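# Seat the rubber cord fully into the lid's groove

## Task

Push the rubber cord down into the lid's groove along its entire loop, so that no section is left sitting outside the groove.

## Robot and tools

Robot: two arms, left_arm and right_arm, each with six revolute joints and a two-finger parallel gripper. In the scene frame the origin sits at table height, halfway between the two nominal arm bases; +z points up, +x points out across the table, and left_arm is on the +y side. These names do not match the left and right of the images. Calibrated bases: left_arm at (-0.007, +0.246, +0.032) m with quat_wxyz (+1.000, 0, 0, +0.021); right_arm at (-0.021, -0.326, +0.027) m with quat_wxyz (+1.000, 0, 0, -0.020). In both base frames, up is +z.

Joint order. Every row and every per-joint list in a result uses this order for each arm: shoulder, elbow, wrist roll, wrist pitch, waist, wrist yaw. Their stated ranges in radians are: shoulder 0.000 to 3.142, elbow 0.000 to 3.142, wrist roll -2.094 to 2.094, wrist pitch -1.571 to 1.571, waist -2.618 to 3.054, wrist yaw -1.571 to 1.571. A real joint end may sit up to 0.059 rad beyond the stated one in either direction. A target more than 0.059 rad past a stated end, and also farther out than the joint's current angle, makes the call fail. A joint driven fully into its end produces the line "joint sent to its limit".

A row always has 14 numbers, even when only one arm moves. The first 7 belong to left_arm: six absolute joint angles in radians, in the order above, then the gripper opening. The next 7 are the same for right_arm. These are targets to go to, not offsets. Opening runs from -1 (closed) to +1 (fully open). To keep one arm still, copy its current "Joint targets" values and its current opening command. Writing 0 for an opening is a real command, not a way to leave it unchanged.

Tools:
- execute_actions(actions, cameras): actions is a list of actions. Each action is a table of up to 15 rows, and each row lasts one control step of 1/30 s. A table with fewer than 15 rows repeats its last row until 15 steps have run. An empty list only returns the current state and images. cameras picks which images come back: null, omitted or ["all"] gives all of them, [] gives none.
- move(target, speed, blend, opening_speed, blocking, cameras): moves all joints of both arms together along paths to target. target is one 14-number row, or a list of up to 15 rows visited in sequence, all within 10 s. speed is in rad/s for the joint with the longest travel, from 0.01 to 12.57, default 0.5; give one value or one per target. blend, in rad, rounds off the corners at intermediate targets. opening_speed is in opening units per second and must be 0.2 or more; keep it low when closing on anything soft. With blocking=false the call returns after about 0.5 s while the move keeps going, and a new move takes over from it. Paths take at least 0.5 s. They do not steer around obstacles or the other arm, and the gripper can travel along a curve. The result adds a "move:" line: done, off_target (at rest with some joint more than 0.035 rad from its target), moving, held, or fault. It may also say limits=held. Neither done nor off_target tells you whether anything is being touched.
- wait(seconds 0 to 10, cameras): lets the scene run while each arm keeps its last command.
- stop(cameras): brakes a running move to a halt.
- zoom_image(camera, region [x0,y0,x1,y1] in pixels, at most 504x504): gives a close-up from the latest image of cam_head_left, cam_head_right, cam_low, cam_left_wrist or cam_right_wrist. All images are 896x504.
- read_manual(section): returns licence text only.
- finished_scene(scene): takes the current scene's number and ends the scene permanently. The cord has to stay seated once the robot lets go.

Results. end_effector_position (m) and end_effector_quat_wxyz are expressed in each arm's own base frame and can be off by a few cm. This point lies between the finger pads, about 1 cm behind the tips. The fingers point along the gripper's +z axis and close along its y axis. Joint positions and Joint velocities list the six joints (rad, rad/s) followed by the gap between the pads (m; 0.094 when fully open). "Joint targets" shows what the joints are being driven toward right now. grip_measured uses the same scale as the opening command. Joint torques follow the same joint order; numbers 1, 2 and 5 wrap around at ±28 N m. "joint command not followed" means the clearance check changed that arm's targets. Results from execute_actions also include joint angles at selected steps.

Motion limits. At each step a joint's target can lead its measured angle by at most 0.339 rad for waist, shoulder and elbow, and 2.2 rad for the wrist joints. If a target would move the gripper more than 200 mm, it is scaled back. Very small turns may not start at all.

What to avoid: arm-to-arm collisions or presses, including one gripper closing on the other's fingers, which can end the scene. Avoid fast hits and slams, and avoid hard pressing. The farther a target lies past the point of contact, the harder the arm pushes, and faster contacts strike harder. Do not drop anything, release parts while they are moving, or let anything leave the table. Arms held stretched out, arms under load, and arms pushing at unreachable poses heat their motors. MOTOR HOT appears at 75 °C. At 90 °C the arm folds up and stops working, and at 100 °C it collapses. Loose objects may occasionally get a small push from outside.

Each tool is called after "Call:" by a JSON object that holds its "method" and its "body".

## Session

Call:
{"method": "execute_actions", "body": {"actions": []}}

Scene clock: 0.00 s.
left_arm: end_effector_position=(+0.3862, +0.0200, +0.1149) grip_measured=+1.000 end_effector_quat_wxyz=(+0.631, -0.062, +0.772, +0.047) | right_arm: end_effector_position=(+0.3742, +0.0199, +0.1388) grip_measured=+1.000 end_effector_quat_wxyz=(+0.679, +0.014, +0.732, -0.049)
Joint names: [shoulder, elbow, wrist roll, wrist pitch, waist, wrist yaw]
Joint positions: left_arm=[1.561 0.28 -0.046 1.076 -0.037 -0.187 0.094] | right_arm=[1.56 0.214 -0.032 1.269 0.175 0.266 0.094]
Joint velocities: within noise
Joint torques (N m): no reading
Heat: left arm: 34 °C; right arm: 34 °C.
Joint targets: left_arm=[1.552 0.288 -0.046 1.086 -0.037 -0.188] | right_arm=[1.550 0.223 -0.032 1.280 0.175 0.266]
Tool commands: left_gripper/opening=+1.0 right_gripper/opening=+1.0

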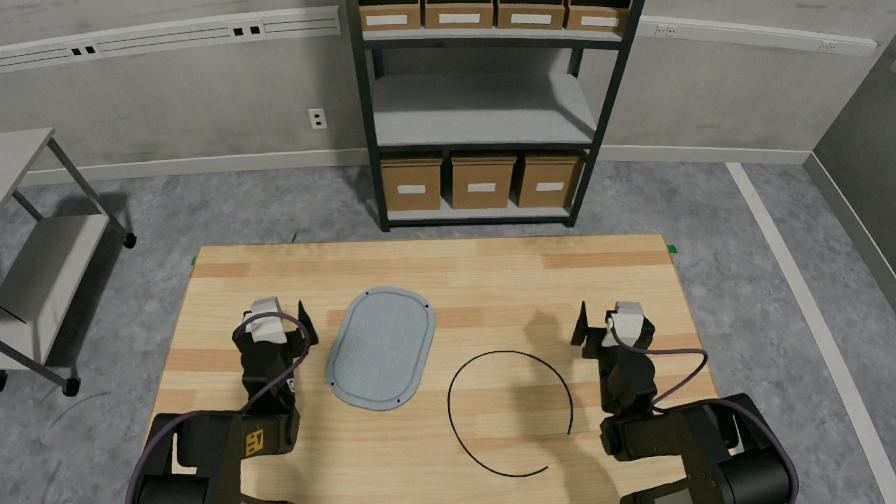

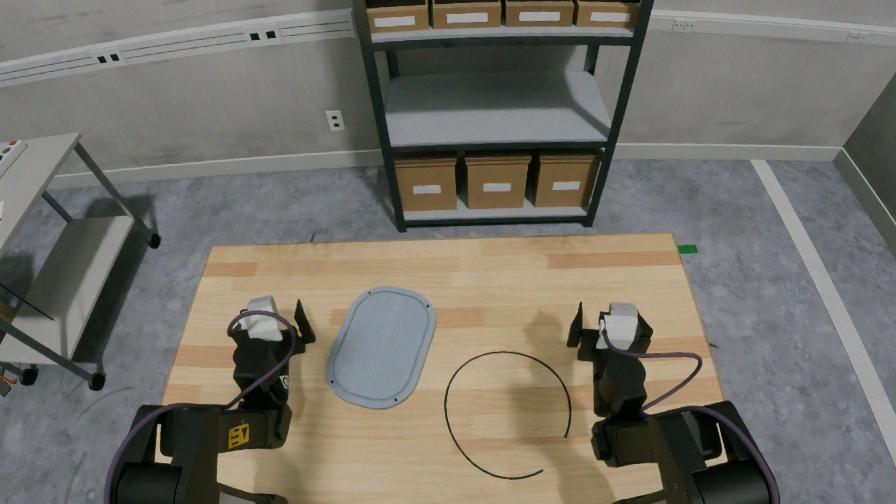

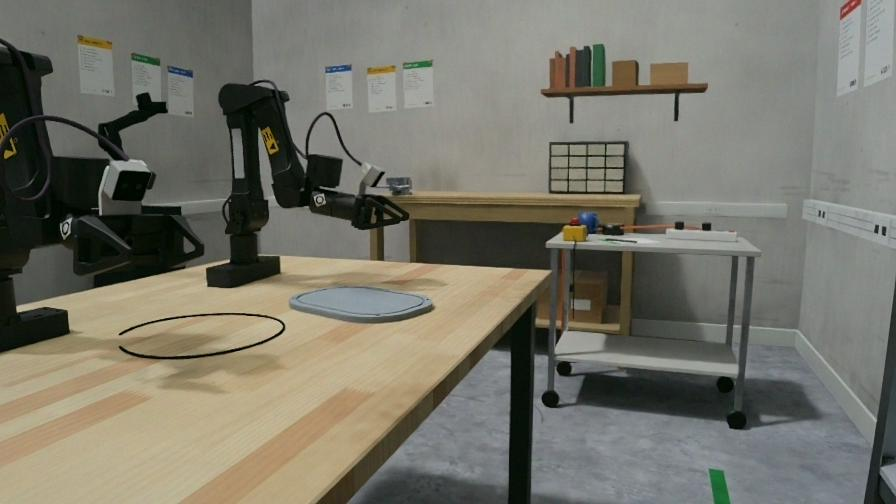

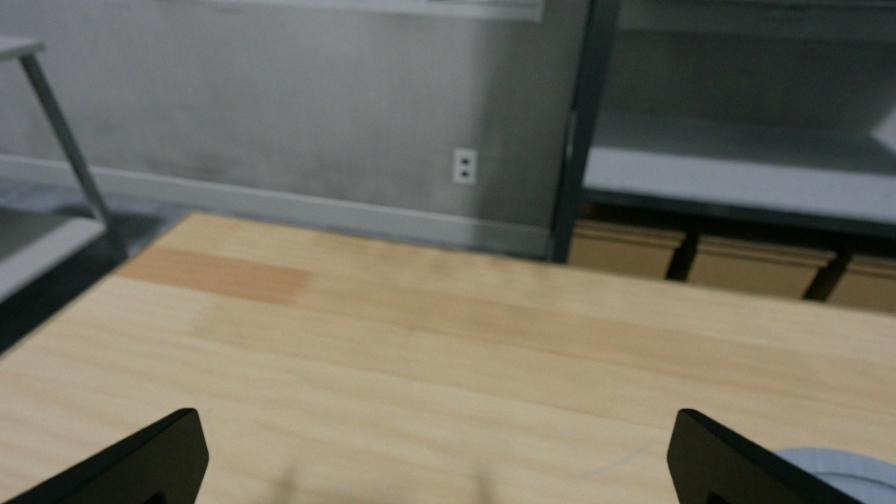

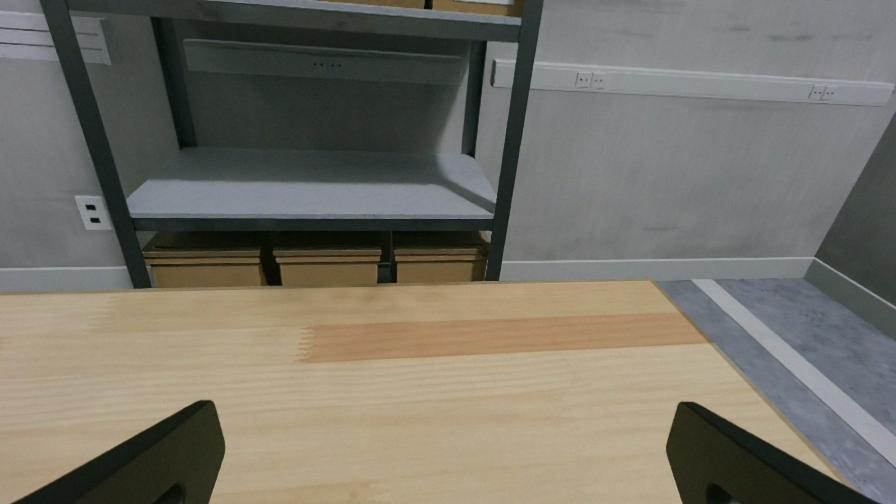

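Call:
{"method": "move", "body": {"target": [[1.5,1.0,0,-0.3,-0.3,0.004,-0.7,1.49,0.6,0,0.3,-0.5,0,1],[1.93,1.93,0.0,-1.50,-0.45,0.004,-0.7,1.49,0.6,0,0.3,-0.5,0,1]], "speed": [1.2,0.9], "blend": 0.2}}

Scene clock: 4.17 s.
left_arm: end_effector_position=(+0.3340, -0.1590, +0.1746) grip_measured=-0.697 end_effector_quat_wxyz=(+0.030, +0.219, +0.975, -0.006) | right_arm: end_effector_position=(+0.3469, -0.1869, +0.0655) grip_measured=+1.000 end_effector_quat_wxyz=(+0.425, +0.217, +0.871, -0.113)
Joint names: [shoulder, elbow, wrist roll, wrist pitch, waist, wrist yaw]
Joint positions: left_arm=[1.914 1.896 -0.006 -1.491 -0.448 -0.002 0.014] | right_arm=[1.519 0.569 -0.008 0.291 -0.493 0.009 0.094]
Joint velocities: within noise
Joint torques (N m): left_arm=[-9.63 8.61 0.02 0.28 -0.24 0.04] | right_arm=[-7.6 8.99 0.08 1.37 -0.73 -0.08]
Heat: left arm: 34 °C; right arm: 34 °C.
Joint targets: left_arm=[1.930 1.930 0.000 -1.500 -0.450 0.004] | right_arm=[1.490 0.600 0.000 0.300 -0.500 0.000]
move: done

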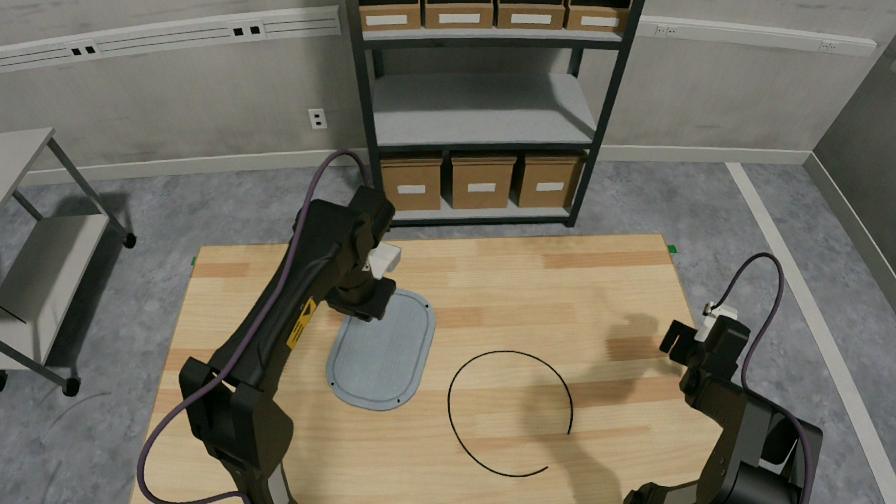

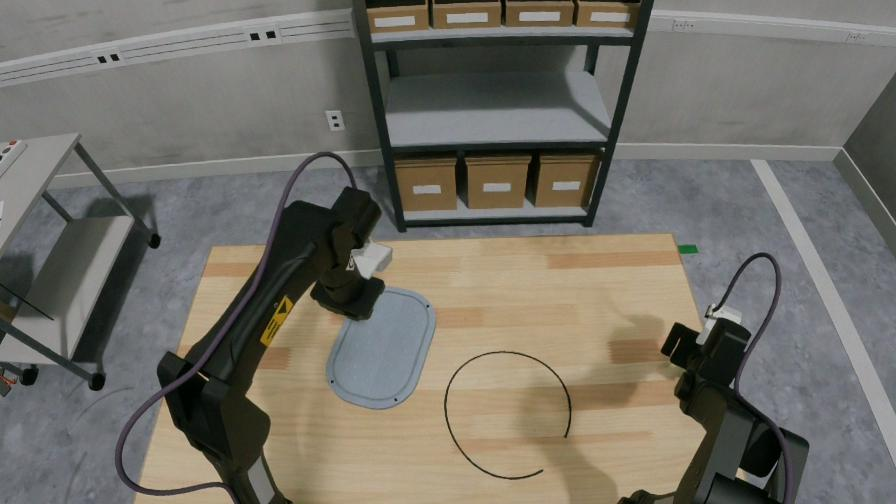

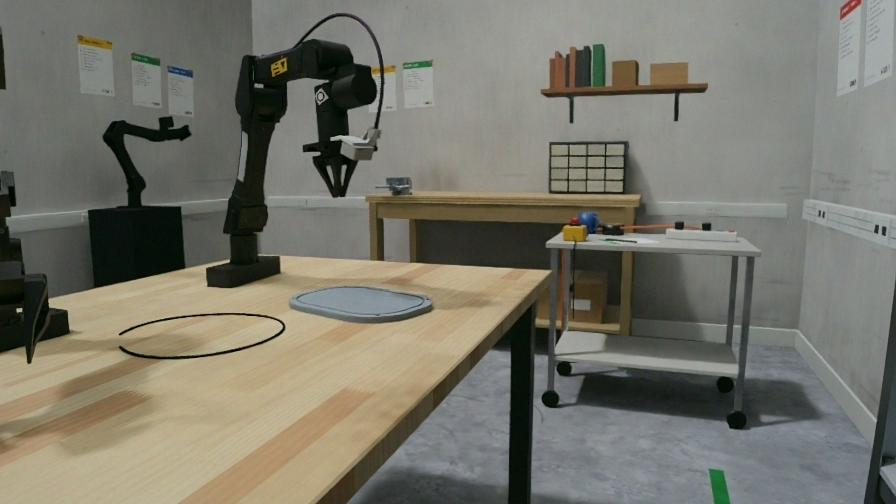

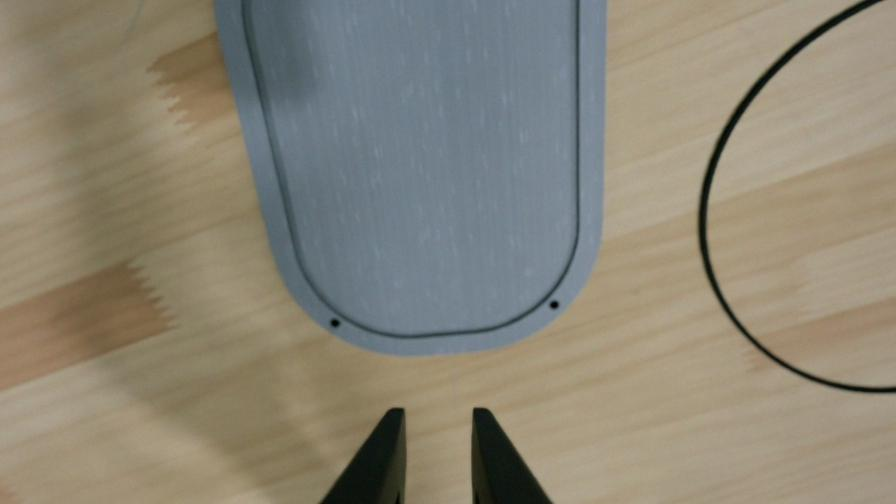

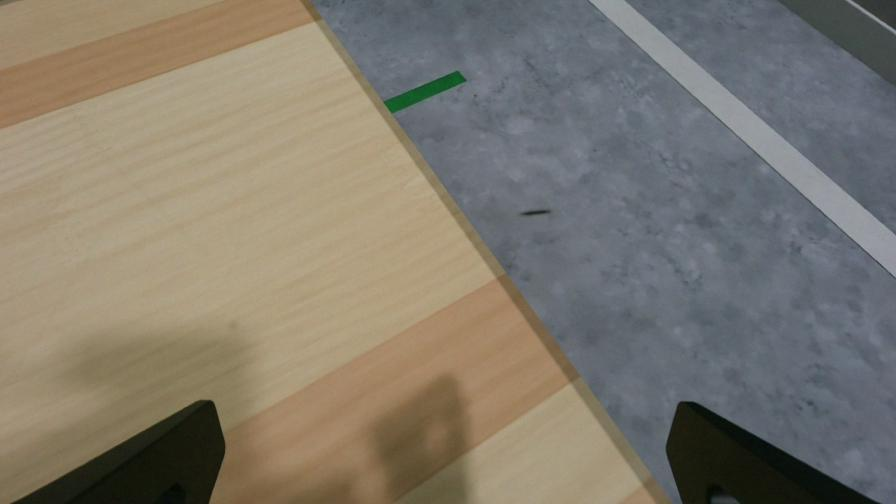

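Call:
{"method": "move", "body": {"target": [[1.93,1.70,-0.07,-1.30,-0.6,0.004,-0.7,1.49,0.6,0,0.3,-0.5,0,1],[2.206,1.716,-0.07,-1.08,-0.821,0.004,-0.7,1.49,0.6,0,0.3,-0.5,0,1]], "speed": [0.8,0.7], "blend": 0.1, "cameras": ["cam_left_wrist"]}}

Scene clock: 7.07 s.
left_arm: end_effector_position=(+0.2850, -0.3072, +0.0205) grip_measured=-0.697 end_effector_quat_wxyz=(-0.006, +0.371, +0.929, +0.000) | right_arm: end_effector_position=(+0.3468, -0.1869, +0.0655) grip_measured=+1.000 end_effector_quat_wxyz=(+0.425, +0.218, +0.871, -0.113)
Joint names: [shoulder, elbow, wrist roll, wrist pitch, waist, wrist yaw]
Joint positions: left_arm=[2.209 1.721 -0.063 -1.093 -0.823 0.004 0.014] | right_arm=[1.519 0.569 -0.008 0.291 -0.493 0.009 0.094]
Joint velocities: within noise
Joint torques (N m): left_arm=[-14.42 4.97 -0.09 0.4 0.34 -0.01] | right_arm=[-7.53 9.28 0.07 1.29 -0.46 -0.11]
Heat: left arm: 35 °C; right arm: 35 °C.
Joint targets: left_arm=[2.206 1.716 -0.070 -1.080 -0.821 0.004] | right_arm=[1.490 0.600 0.000 0.300 -0.500 0.000]
move: done
Images, in order (width x height): cam_left_wrist 896x504.

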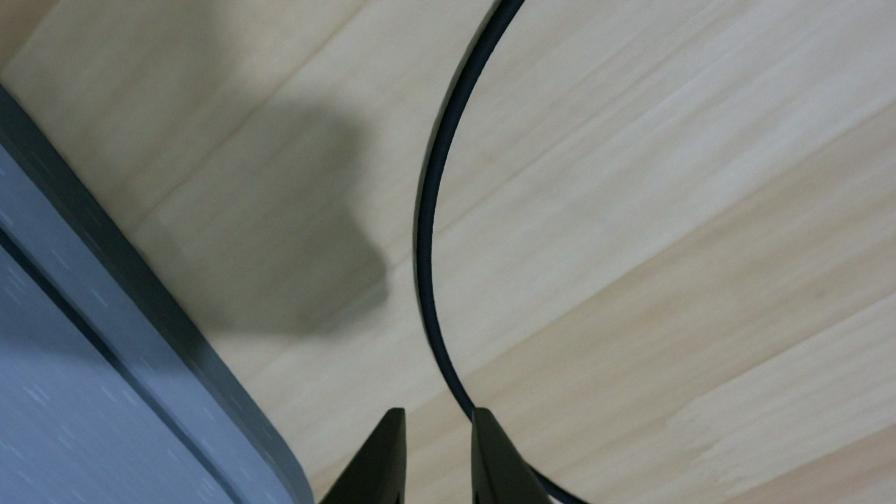

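Call:
{"method": "move", "body": {"target": [[2.278,1.616,-0.07,-0.917,-0.813,0.004,-0.7,1.49,0.6,0,0.3,-0.5,0,1]], "speed": [0.15], "cameras": ["cam_left_wrist"]}}

Scene clock: 9.00 s.
left_arm: end_effector_position=(+0.2881, -0.3079, -0.0231) grip_measured=-0.697 end_effector_quat_wxyz=(+0.001, +0.369, +0.929, -0.003) | right_arm: end_effector_position=(+0.3468, -0.1869, +0.0655) grip_measured=+1.000 end_effector_quat_wxyz=(+0.425, +0.218, +0.871, -0.113)
Joint names: [shoulder, elbow, wrist roll, wrist pitch, waist, wrist yaw]
Joint positions: left_arm=[2.261 1.626 -0.063 -0.932 -0.819 0.004 0.014] | right_arm=[1.519 0.569 -0.008 0.291 -0.493 0.009 0.094]
Joint velocities: within noise
Joint torques (N m): left_arm=[-12.81 4.08 -0.05 0.41 0.57 0] | right_arm=[-7.6 9.17 0.11 1.27 -0.49 -0.12]
Heat: left arm: 36 °C; right arm: 35 °C.
Joint targets: left_arm=[2.278 1.616 -0.070 -0.917 -0.813 0.004] | right_arm=[1.490 0.600 0.000 0.300 -0.500 0.000]
move: done
Images, in order (width x height): cam_left_wrist 896x504.

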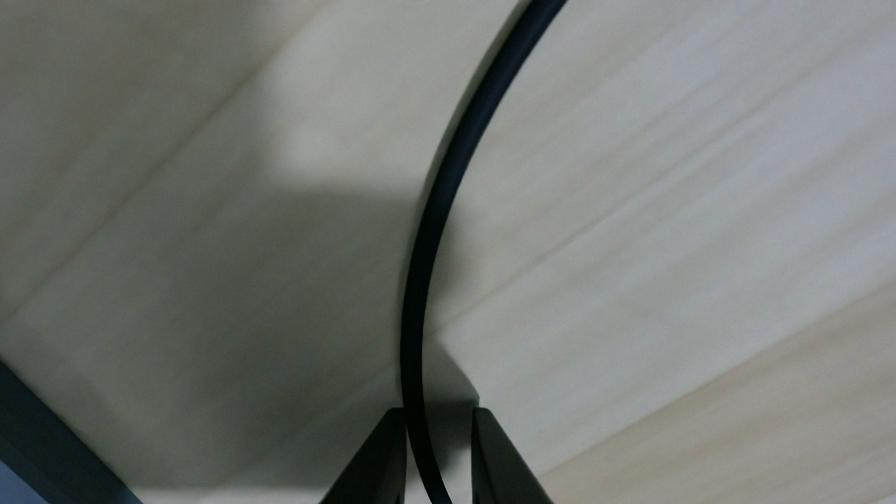

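Call:
{"method": "move", "body": {"target": [[2.278,1.616,-0.07,-0.917,-0.803,0.004,-0.7,1.49,0.6,0,0.3,-0.5,0,1],[2.290,1.612,-0.07,-0.910,-0.803,0.004,-0.7,1.49,0.6,0,0.3,-0.5,0,1],[2.290,1.612,-0.07,-0.910,-0.803,0.004,-0.97,1.49,0.6,0,0.3,-0.5,0,1]], "speed": 0.1, "opening_speed": 0.4, "cameras": ["cam_left_wrist"]}}

Scene clock: 10.97 s.
left_arm: end_effector_position=(+0.2931, -0.3049, -0.0260) grip_measured=-0.954 end_effector_quat_wxyz=(+0.002, +0.362, +0.932, -0.003) | right_arm: end_effector_position=(+0.3467, -0.1869, +0.0654) grip_measured=+1.000 end_effector_quat_wxyz=(+0.425, +0.218, +0.871, -0.113)
Joint names: [shoulder, elbow, wrist roll, wrist pitch, waist, wrist yaw]
Joint positions: left_arm=[2.268 1.626 -0.064 -0.923 -0.806 0.004 0.002] | right_arm=[1.519 0.569 -0.008 0.291 -0.493 0.009 0.094]
Joint velocities: within noise
Joint torques (N m): left_arm=[-12.62 3.96 -0.1 0.37 0.31 -0.09] | right_arm=[-7.45 9.09 0.08 1.31 -0.47 -0.17]
Heat: left arm: 36 °C; right arm: 35 °C.
Joint targets: left_arm=[2.290 1.612 -0.070 -0.910 -0.803 0.004] | right_arm=[1.490 0.600 0.000 0.300 -0.500 0.000]
move: done
Images, in order (width x height): cam_left_wrist 896x504.

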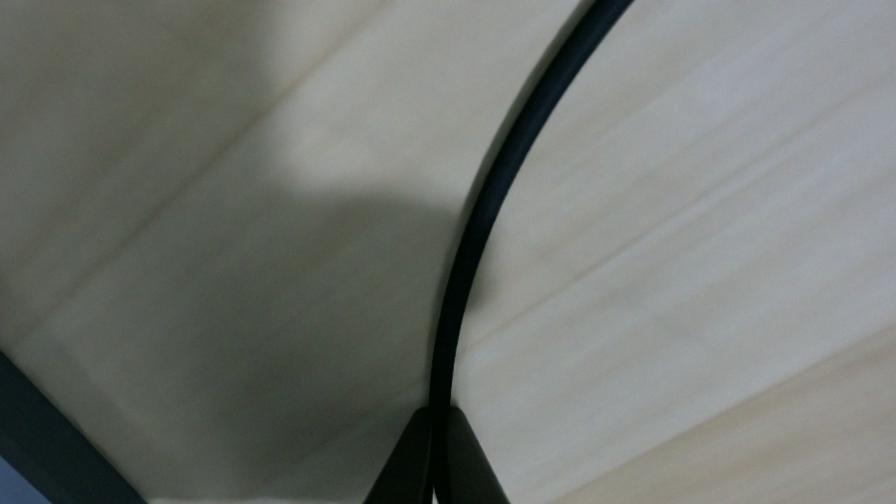

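Call:
{"method": "move", "body": {"target": [[2.18,1.735,-0.07,-1.115,-0.803,0.004,-0.97,1.49,0.6,0,0.3,-0.5,0,1],[2.19,1.80,0.70,-1.05,-0.62,0.004,-0.97,1.49,0.6,0,0.3,-0.5,0,1],[2.33,1.96,1.515,-0.94,-0.4015,0.004,-0.97,1.49,0.6,0,0.3,-0.5,0,1]], "speed": [0.3,0.5,0.5], "blend": [0.02,0.1,0], "cameras": ["cam_head_left","cam_left_wrist","cam_low"]}}

Scene clock: 16.07 s.
left_arm: end_effector_position=(+0.4654, -0.1966, +0.0359) grip_measured=-0.957 end_effector_quat_wxyz=(+0.101, +0.810, +0.575, +0.061) | right_arm: end_effector_position=(+0.3467, -0.1869, +0.0654) grip_measured=+1.000 end_effector_quat_wxyz=(+0.425, +0.218, +0.871, -0.113)
Joint names: [shoulder, elbow, wrist roll, wrist pitch, waist, wrist yaw]
Joint positions: left_arm=[2.309 1.924 1.506 -0.95 -0.401 0.003 0.002] | right_arm=[1.519 0.569 -0.008 0.291 -0.493 0.009 0.094]
Joint velocities: left_arm=[-0.002 0.012 -0.154 -0.081 -0.007 0.095 -0.001] | right_arm=[within noise]
Joint torques (N m): left_arm=[-13.63 9.17 0.07 0.69 0.03 0.05] | right_arm=[-7.62 9.05 0.06 1.32 -0.65 -0.09]
Heat: left arm: 39 °C; right arm: 35 °C.
Joint targets: left_arm=[2.330 1.960 1.515 -0.940 -0.401 0.004] | right_arm=[1.490 0.600 0.000 0.300 -0.500 0.000]
move: off_target (left_arm); left_arm: the elbow is farthest, 0.036 rad from its target
Images, in order (width x height): cam_head_left 896x504, cam_low 896x504, cam_left_wrist 896x504.

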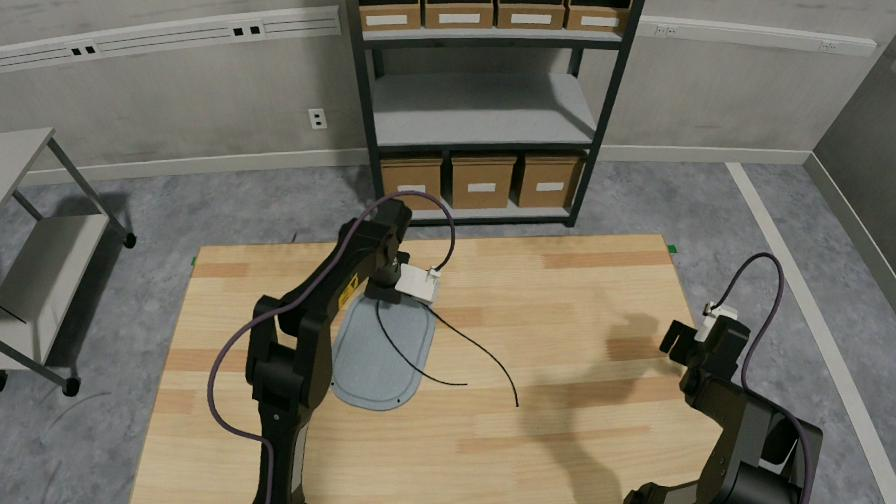

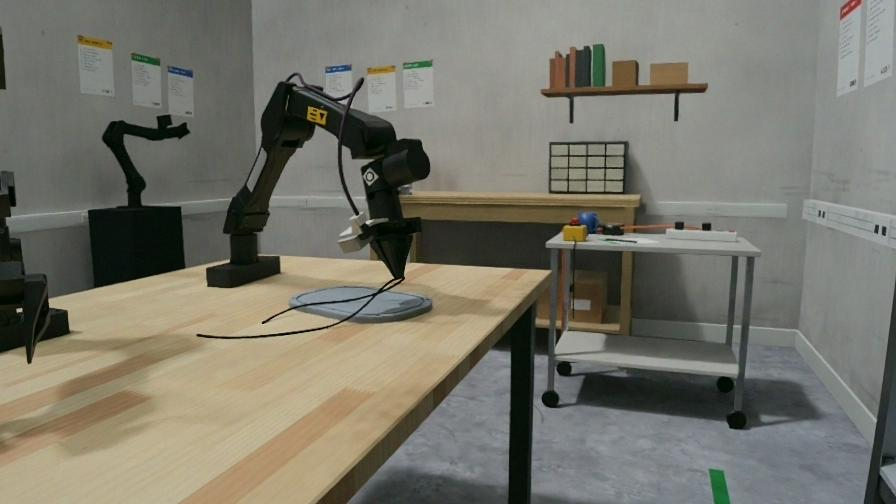

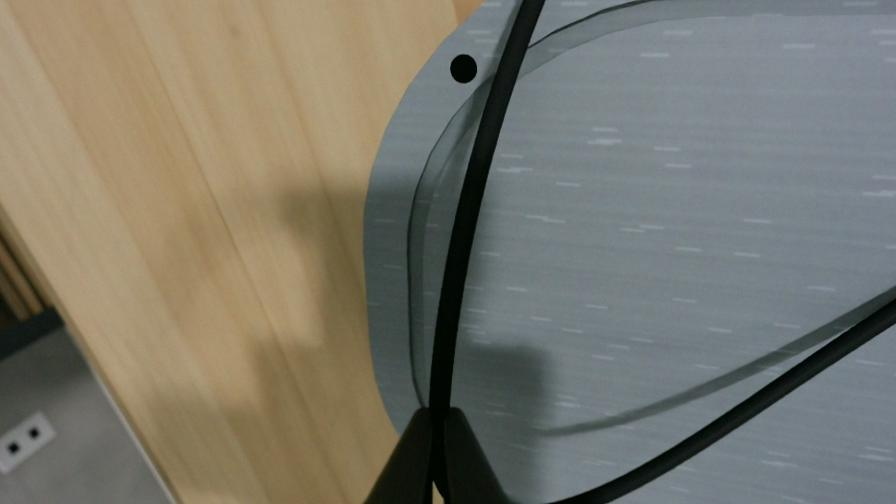

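Call:
{"method": "move", "body": {"target": [[2.41,1.914,1.515,-0.83,-0.4015,0.004,-0.97,1.49,0.6,0,0.3,-0.5,0,1]], "speed": [0.15], "cameras": ["cam_left_wrist"]}}

Scene clock: 17.83 s.
left_arm: end_effector_position=(+0.4819, -0.2036, +0.0020) grip_measured=-0.957 end_effector_quat_wxyz=(+0.112, +0.809, +0.574, +0.068) | right_arm: end_effector_position=(+0.3467, -0.1869, +0.0654) grip_measured=+1.000 end_effector_quat_wxyz=(+0.425, +0.218, +0.871, -0.113)
Joint names: [shoulder, elbow, wrist roll, wrist pitch, waist, wrist yaw]
Joint positions: left_arm=[2.391 1.924 1.507 -0.841 -0.401 0.003 0.002] | right_arm=[1.519 0.569 -0.008 0.291 -0.493 0.009 0.094]
Joint velocities: within noise
Joint torques (N m): left_arm=[-14.54 5.03 0.08 0.75 0.18 0] | right_arm=[-7.79 9.16 0.04 1.34 -0.54 -0.09]
Heat: left arm: 39 °C; right arm: 35 °C.
Joint targets: left_arm=[2.410 1.914 1.515 -0.830 -0.401 0.004] | right_arm=[1.490 0.600 0.000 0.300 -0.500 0.000]
move: done
Images, in order (width x height): cam_left_wrist 896x504.

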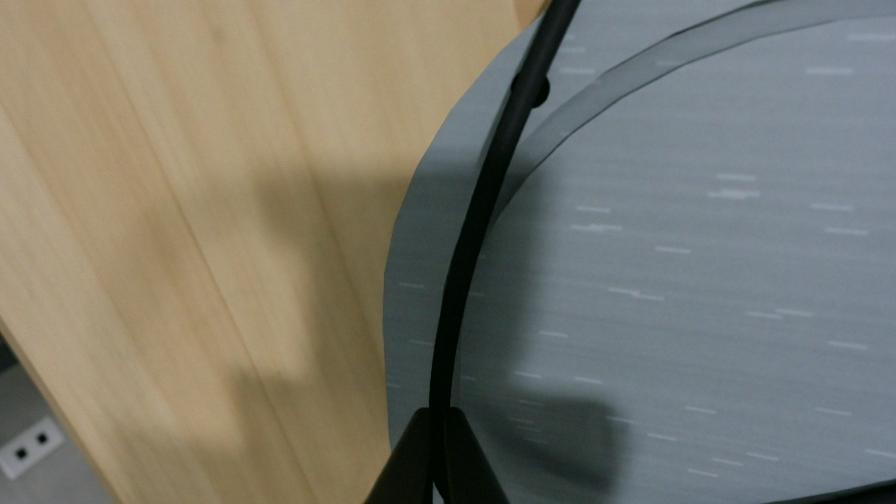

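Call:
{"method": "move", "body": {"target": [[2.449,1.933,1.515,-0.822,-0.4015,0.004,-0.97,1.49,0.6,0,0.3,-0.5,0,1]], "speed": [0.12], "cameras": ["cam_left_wrist"]}}

Call:
{"method": "zoom_image", "body": {"camera": "cam_left_wrist", "region": [300, 100, 700, 504]}}

Scene clock: 18.93 s.
left_arm: end_effector_position=(+0.4810, -0.2032, -0.0130) grip_measured=-0.957 end_effector_quat_wxyz=(+0.104, +0.810, +0.574, +0.063) | right_arm: end_effector_position=(+0.3467, -0.1869, +0.0654) grip_measured=+1.000 end_effector_quat_wxyz=(+0.425, +0.218, +0.871, -0.113)
Joint names: [shoulder, elbow, wrist roll, wrist pitch, waist, wrist yaw]
Joint positions: left_arm=[2.422 1.924 1.507 -0.829 -0.401 0.002 0.002] | right_arm=[1.519 0.569 -0.008 0.291 -0.493 0.009 0.094]
Joint velocities: within noise
Joint torques (N m): left_arm=[-14.08 6.57 0.02 0.72 -0.13 -0.07] | right_arm=[-7.69 9.14 0.09 1.33 -0.58 -0.07]
Heat: left arm: 39 °C; right arm: 35 °C.
Joint targets: left_arm=[2.449 1.933 1.515 -0.822 -0.401 0.004] | right_arm=[1.490 0.600 0.000 0.300 -0.500 0.000]
move: done
Images, in order (width x height): cam_left_wrist 896x504.

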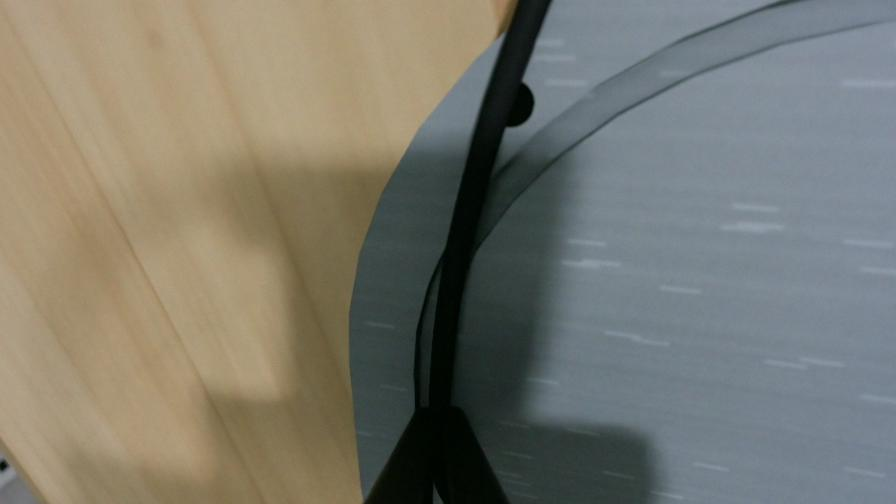

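Scaled by 1.248 from the camera's 896x504 image, which has a finer 1280x720 frame.

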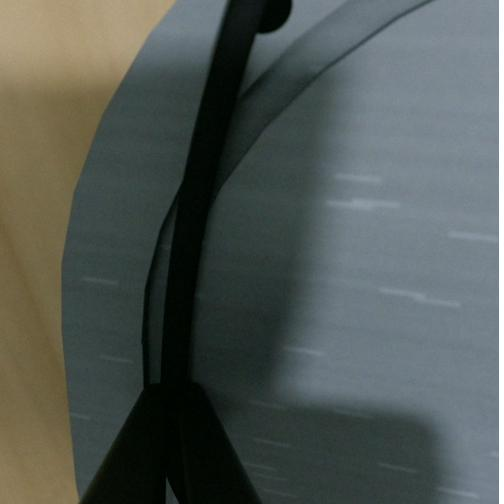

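Call:
{"method": "move", "body": {"target": [[2.448,1.965,1.515,-0.84,-0.4015,0.004,-0.97,1.49,0.6,0,0.3,-0.5,0,1],[2.458,1.952,1.515,-0.825,-0.4015,0.004,-0.97,1.49,0.6,0,0.3,-0.5,0,1]], "speed": [0.12,0.12], "cameras": ["cam_left_wrist"]}}

Call:
{"method": "zoom_image", "body": {"camera": "cam_left_wrist", "region": [300, 100, 700, 504]}}

Scene clock: 19.80 s.
left_arm: end_effector_position=(+0.4817, -0.2034, -0.0133) grip_measured=-0.957 end_effector_quat_wxyz=(+0.104, +0.810, +0.574, +0.063) | right_arm: end_effector_position=(+0.3467, -0.1869, +0.0654) grip_measured=+1.000 end_effector_quat_wxyz=(+0.425, +0.218, +0.871, -0.113)
Joint names: [shoulder, elbow, wrist roll, wrist pitch, waist, wrist yaw]
Joint positions: left_arm=[2.425 1.928 1.507 -0.83 -0.401 0.002 0.002] | right_arm=[1.519 0.569 -0.008 0.291 -0.493 0.009 0.094]
Joint velocities: within noise
Joint torques (N m): left_arm=[-13.3 8.06 0.06 0.75 -0.18 0] | right_arm=[-7.65 9.02 0.06 1.33 -0.53 -0.12]
Heat: left arm: 39 °C; right arm: 35 °C.
Joint targets: left_arm=[2.458 1.952 1.515 -0.825 -0.401 0.004] | right_arm=[1.490 0.600 0.000 0.300 -0.500 0.000]
move: done
Images, in order (width x height): cam_left_wrist 896x504.

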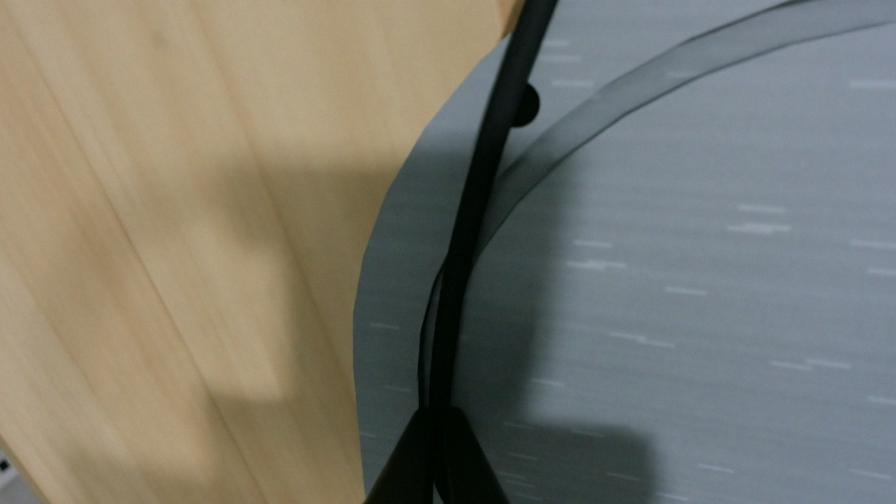

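Scaled by 1.248 from the camera's 896x504 image, which has a finer 1280x720 frame.

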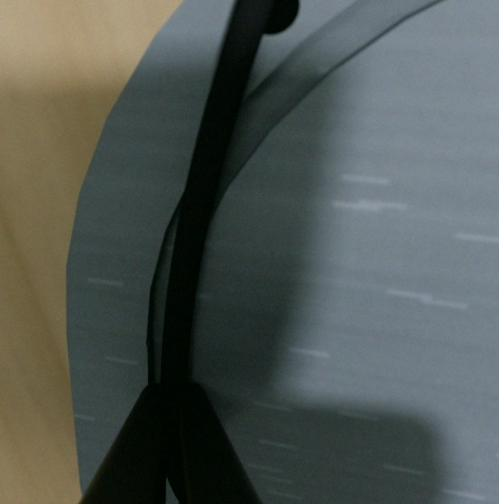

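Call:
{"method": "move", "body": {"target": [[2.468,1.970,1.515,-0.83,-0.4015,0.004,-0.97,1.49,0.6,0,0.3,-0.5,0,1],[2.468,1.970,1.515,-0.83,-0.4015,0.004,-0.75,1.49,0.6,0,0.3,-0.5,0,1],[2.40,2.00,1.515,-0.90,-0.4015,0.004,-0.75,1.49,0.6,0,0.3,-0.5,0,1]], "speed": [0.12,0.12,0.25], "opening_speed": 0.5, "cameras": ["cam_left_wrist"]}}

Call:
{"method": "zoom_image", "body": {"camera": "cam_left_wrist", "region": [300, 100, 700, 504]}}

Scene clock: 22.37 s.
left_arm: end_effector_position=(+0.4782, -0.2018, -0.0095) grip_measured=-0.753 end_effector_quat_wxyz=(+0.091, +0.811, +0.575, +0.056) | right_arm: end_effector_position=(+0.3467, -0.1869, +0.0654) grip_measured=+1.000 end_effector_quat_wxyz=(+0.425, +0.218, +0.871, -0.113)
Joint names: [shoulder, elbow, wrist roll, wrist pitch, waist, wrist yaw]
Joint positions: left_arm=[2.434 1.966 1.508 -0.889 -0.401 0.001 0.012] | right_arm=[1.519 0.569 -0.008 0.291 -0.493 0.009 0.094]
Joint velocities: within noise
Joint torques (N m): left_arm=[-19.97 8.62 0.11 0.5 -0.13 0.01] | right_arm=[-7.62 9.02 0.05 1.29 -0.73 -0.11]
Heat: left arm: 40 °C; right arm: 35 °C.
Joint targets: left_arm=[2.400 2.000 1.515 -0.900 -0.401 0.004] | right_arm=[1.490 0.600 0.000 0.300 -0.500 0.000]
move: done
Images, in order (width x height): cam_left_wrist 896x504.

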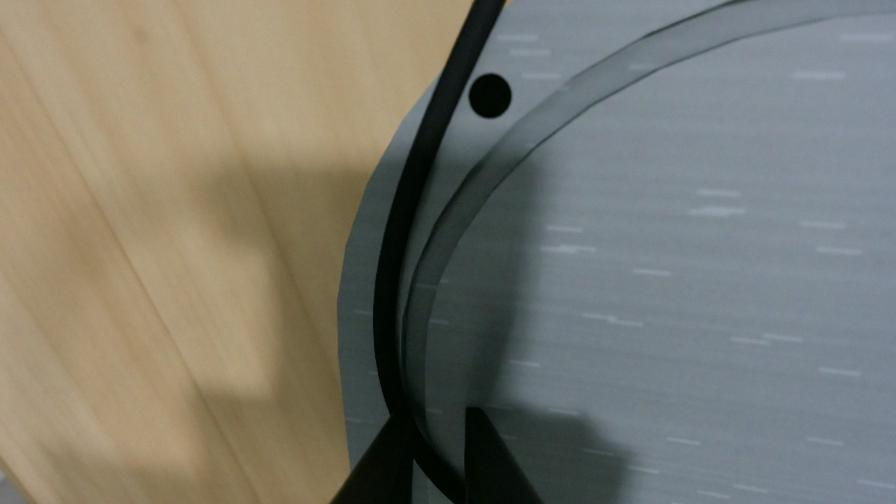

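Scaled by 1.248 from the camera's 896x504 image, which has a finer 1280x720 frame.

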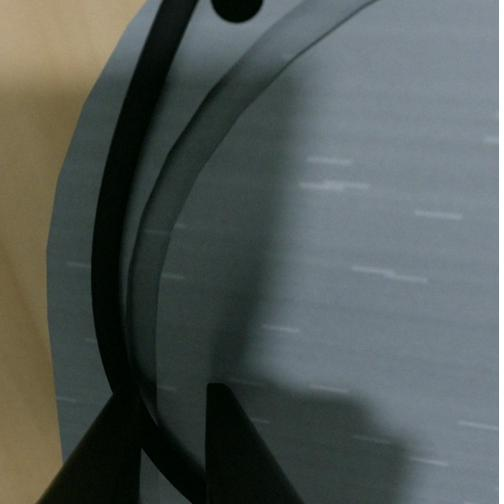

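Call:
{"method": "move", "body": {"target": [[2.2,2.0,1.3,-1.15,-0.40,0.004,-0.75,1.49,0.6,0,0.3,-0.5,0,1],[1.93,1.93,0.0,-1.50,-0.40,0.004,-0.7,1.49,0.6,0,0.3,-0.5,0,1]], "speed": [0.4,1.0], "blend": 0.1, "cameras": ["cam_head_left","cam_left_wrist"]}}

Scene clock: 25.90 s.
left_arm: end_effector_position=(+0.3521, -0.1484, +0.1659) grip_measured=-0.703 end_effector_quat_wxyz=(+0.024, +0.202, +0.979, -0.005) | right_arm: end_effector_position=(+0.3467, -0.1869, +0.0653) grip_measured=+1.000 end_effector_quat_wxyz=(+0.425, +0.218, +0.871, -0.113)
Joint names: [shoulder, elbow, wrist roll, wrist pitch, waist, wrist yaw]
Joint positions: left_arm=[1.974 1.944 0.007 -1.492 -0.401 0.001 0.014] | right_arm=[1.519 0.569 -0.008 0.29 -0.493 0.009 0.094]
Joint velocities: within noise
Joint torques (N m): left_arm=[-16.39 4.01 -0.09 0.25 0.08 0.04] | right_arm=[-7.57 8.99 0.09 1.28 -0.54 -0.08]
Heat: left arm: 41 °C; right arm: 36 °C.
Joint targets: left_arm=[1.930 1.930 0.000 -1.500 -0.400 0.004] | right_arm=[1.490 0.600 0.000 0.300 -0.500 0.000]
move: off_target (left_arm); target 2's new numbers were sent with left_arm's shoulder 0.044 rad from that target; left_arm: the shoulder is farthest, 0.044 rad from its target
Images, in order (width x height): cam_head_left 896x504, cam_left_wrist 896x504.

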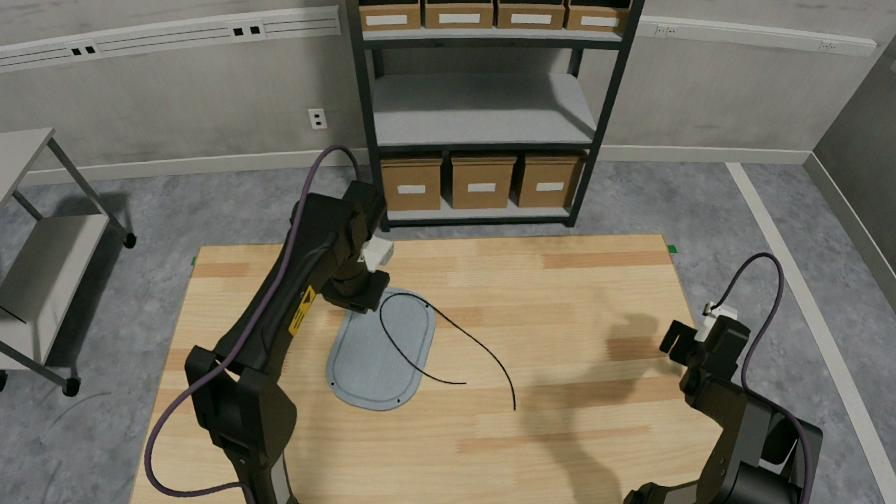

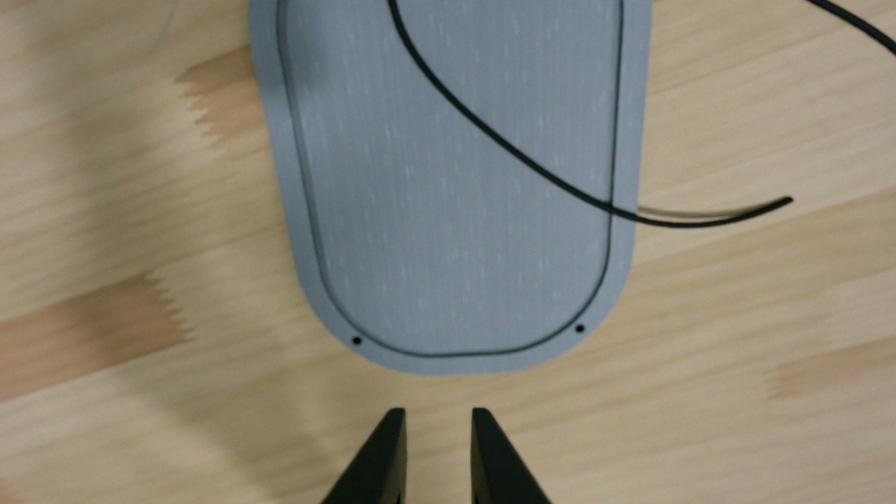

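Call:
{"method": "move", "body": {"target": [[2.091,1.531,-1.269,-1.011,-0.598,0.004,-0.6,1.49,0.6,0,0.3,-0.5,0,1]], "speed": [0.9], "cameras": ["cam_left_wrist"]}}

Scene clock: 28.77 s.
left_arm: end_effector_position=(+0.3245, -0.2207, +0.0267) grip_measured=-0.603 end_effector_quat_wxyz=(+0.001, -0.325, +0.946, -0.007) | right_arm: end_effector_position=(+0.3467, -0.1869, +0.0653) grip_measured=+1.000 end_effector_quat_wxyz=(+0.425, +0.218, +0.871, -0.113)
Joint names: [shoulder, elbow, wrist roll, wrist pitch, waist, wrist yaw]
Joint positions: left_arm=[2.079 1.54 -1.259 -1.02 -0.597 0.006 0.019] | right_arm=[1.519 0.569 -0.008 0.29 -0.493 0.009 0.094]
Joint velocities: within noise
Joint torques (N m): left_arm=[-11.75 4.56 -0.15 0.35 0.05 -0.01] | right_arm=[-7.57 9.06 0.02 1.35 -0.64 -0.1]
Heat: left arm: 41 °C; right arm: 36 °C.
Joint targets: left_arm=[2.091 1.531 -1.269 -1.011 -0.598 0.004] | right_arm=[1.490 0.600 0.000 0.300 -0.500 0.000]
move: done
Images, in order (width x height): cam_left_wrist 896x504.

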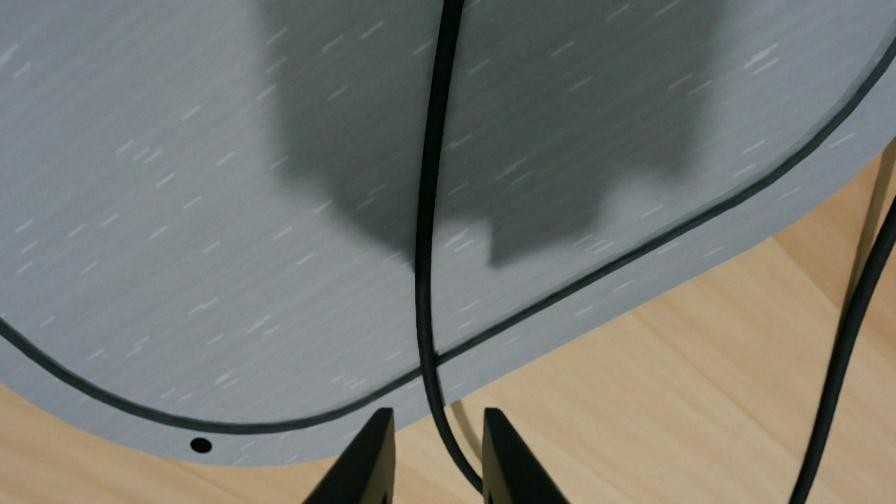

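Call:
{"method": "move", "body": {"target": [[2.140,1.440,-1.269,-0.884,-0.594,0.004,-0.6,1.49,0.6,0,0.3,-0.5,0,1],[2.140,1.440,-1.269,-0.884,-0.594,0.004,-0.97,1.49,0.6,0,0.3,-0.5,0,1]], "speed": 0.15, "opening_speed": 0.6, "cameras": ["cam_left_wrist"]}}

Scene clock: 31.37 s.
left_arm: end_effector_position=(+0.3215, -0.2186, -0.0110) grip_measured=-0.967 end_effector_quat_wxyz=(-0.001, -0.326, +0.946, -0.004) | right_arm: end_effector_position=(+0.3467, -0.1869, +0.0653) grip_measured=+1.000 end_effector_quat_wxyz=(+0.425, +0.218, +0.871, -0.113)
Joint names: [shoulder, elbow, wrist roll, wrist pitch, waist, wrist yaw]
Joint positions: left_arm=[2.124 1.451 -1.26 -0.892 -0.597 0.006 0.002] | right_arm=[1.519 0.569 -0.008 0.29 -0.493 0.009 0.094]
Joint velocities: within noise
Joint torques (N m): left_arm=[-11.73 4.12 -0.12 0.32 0.06 -0.02] | right_arm=[-7.51 9.14 0.06 1.28 -0.75 -0.1]
Heat: left arm: 41 °C; right arm: 36 °C.
Joint targets: left_arm=[2.140 1.440 -1.269 -0.884 -0.594 0.004] | right_arm=[1.490 0.600 0.000 0.300 -0.500 0.000]
move: done
Images, in order (width x height): cam_left_wrist 896x504.

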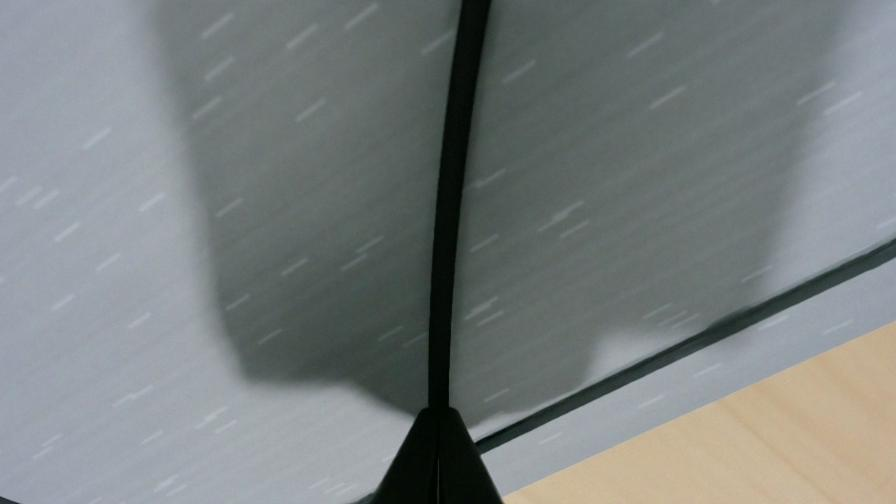

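Call:
{"method": "move", "body": {"target": [[2.09,1.51,-1.269,-0.99,-0.594,0.004,-0.97,1.49,0.6,0,0.3,-0.5,0,1],[1.98,1.37,-0.5,-0.96,-0.39,0.004,-0.97,1.49,0.6,0,0.3,-0.5,0,1],[1.89,1.24,0.161,-0.92,-0.1875,0.004,-0.97,1.49,0.6,0,0.3,-0.5,0,1],[1.955,1.17,0.161,-0.79,-0.1875,0.004,-0.97,1.49,0.6,0,0.3,-0.5,0,1]], "speed": [0.3,0.6,0.6,0.15], "blend": [0.03,0.1,0.03,0], "cameras": ["cam_head_left","cam_left_wrist"]}}

Scene clock: 35.80 s.
left_arm: end_effector_position=(+0.3296, -0.0630, -0.0085) grip_measured=-0.967 end_effector_quat_wxyz=(+0.003, +0.170, +0.985, -0.003) | right_arm: end_effector_position=(+0.3467, -0.1869, +0.0653) grip_measured=+1.000 end_effector_quat_wxyz=(+0.425, +0.218, +0.871, -0.113)
Joint names: [shoulder, elbow, wrist roll, wrist pitch, waist, wrist yaw]
Joint positions: left_arm=[1.94 1.181 0.154 -0.806 -0.188 0.007 0.002] | right_arm=[1.519 0.569 -0.008 0.29 -0.493 0.009 0.094]
Joint velocities: within noise
Joint torques (N m): left_arm=[-9.47 4.07 0.02 0.38 0.05 -0.01] | right_arm=[-7.58 9.1 0.05 1.33 -0.65 -0.11]
Heat: left arm: 41 °C; right arm: 36 °C.
Joint targets: left_arm=[1.955 1.170 0.161 -0.790 -0.187 0.004] | right_arm=[1.490 0.600 0.000 0.300 -0.500 0.000]
move: done
Images, in order (width x height): cam_head_left 896x504, cam_left_wrist 896x504.

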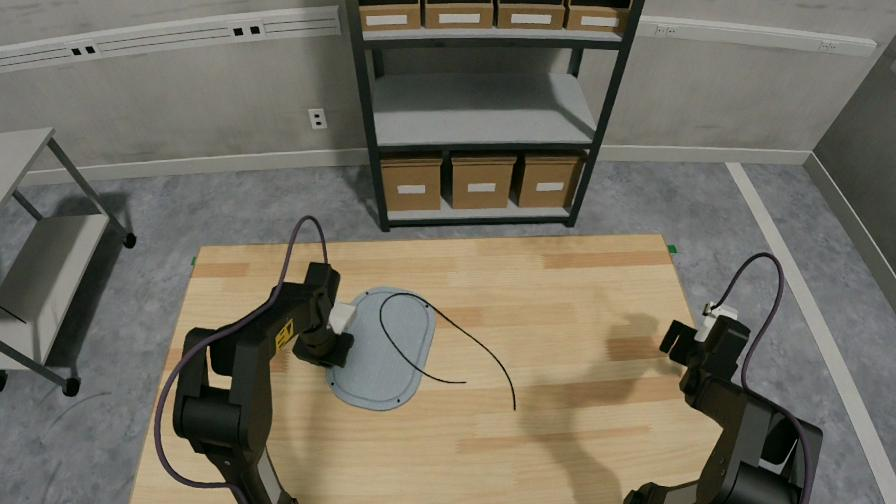

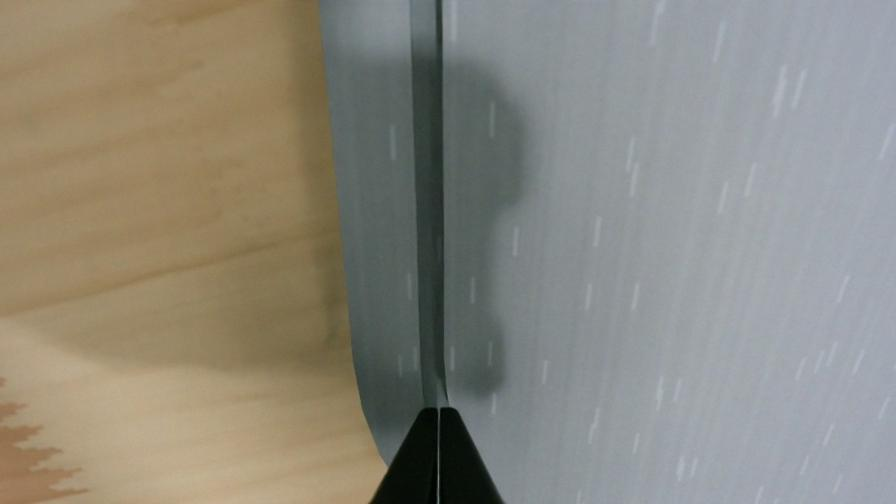

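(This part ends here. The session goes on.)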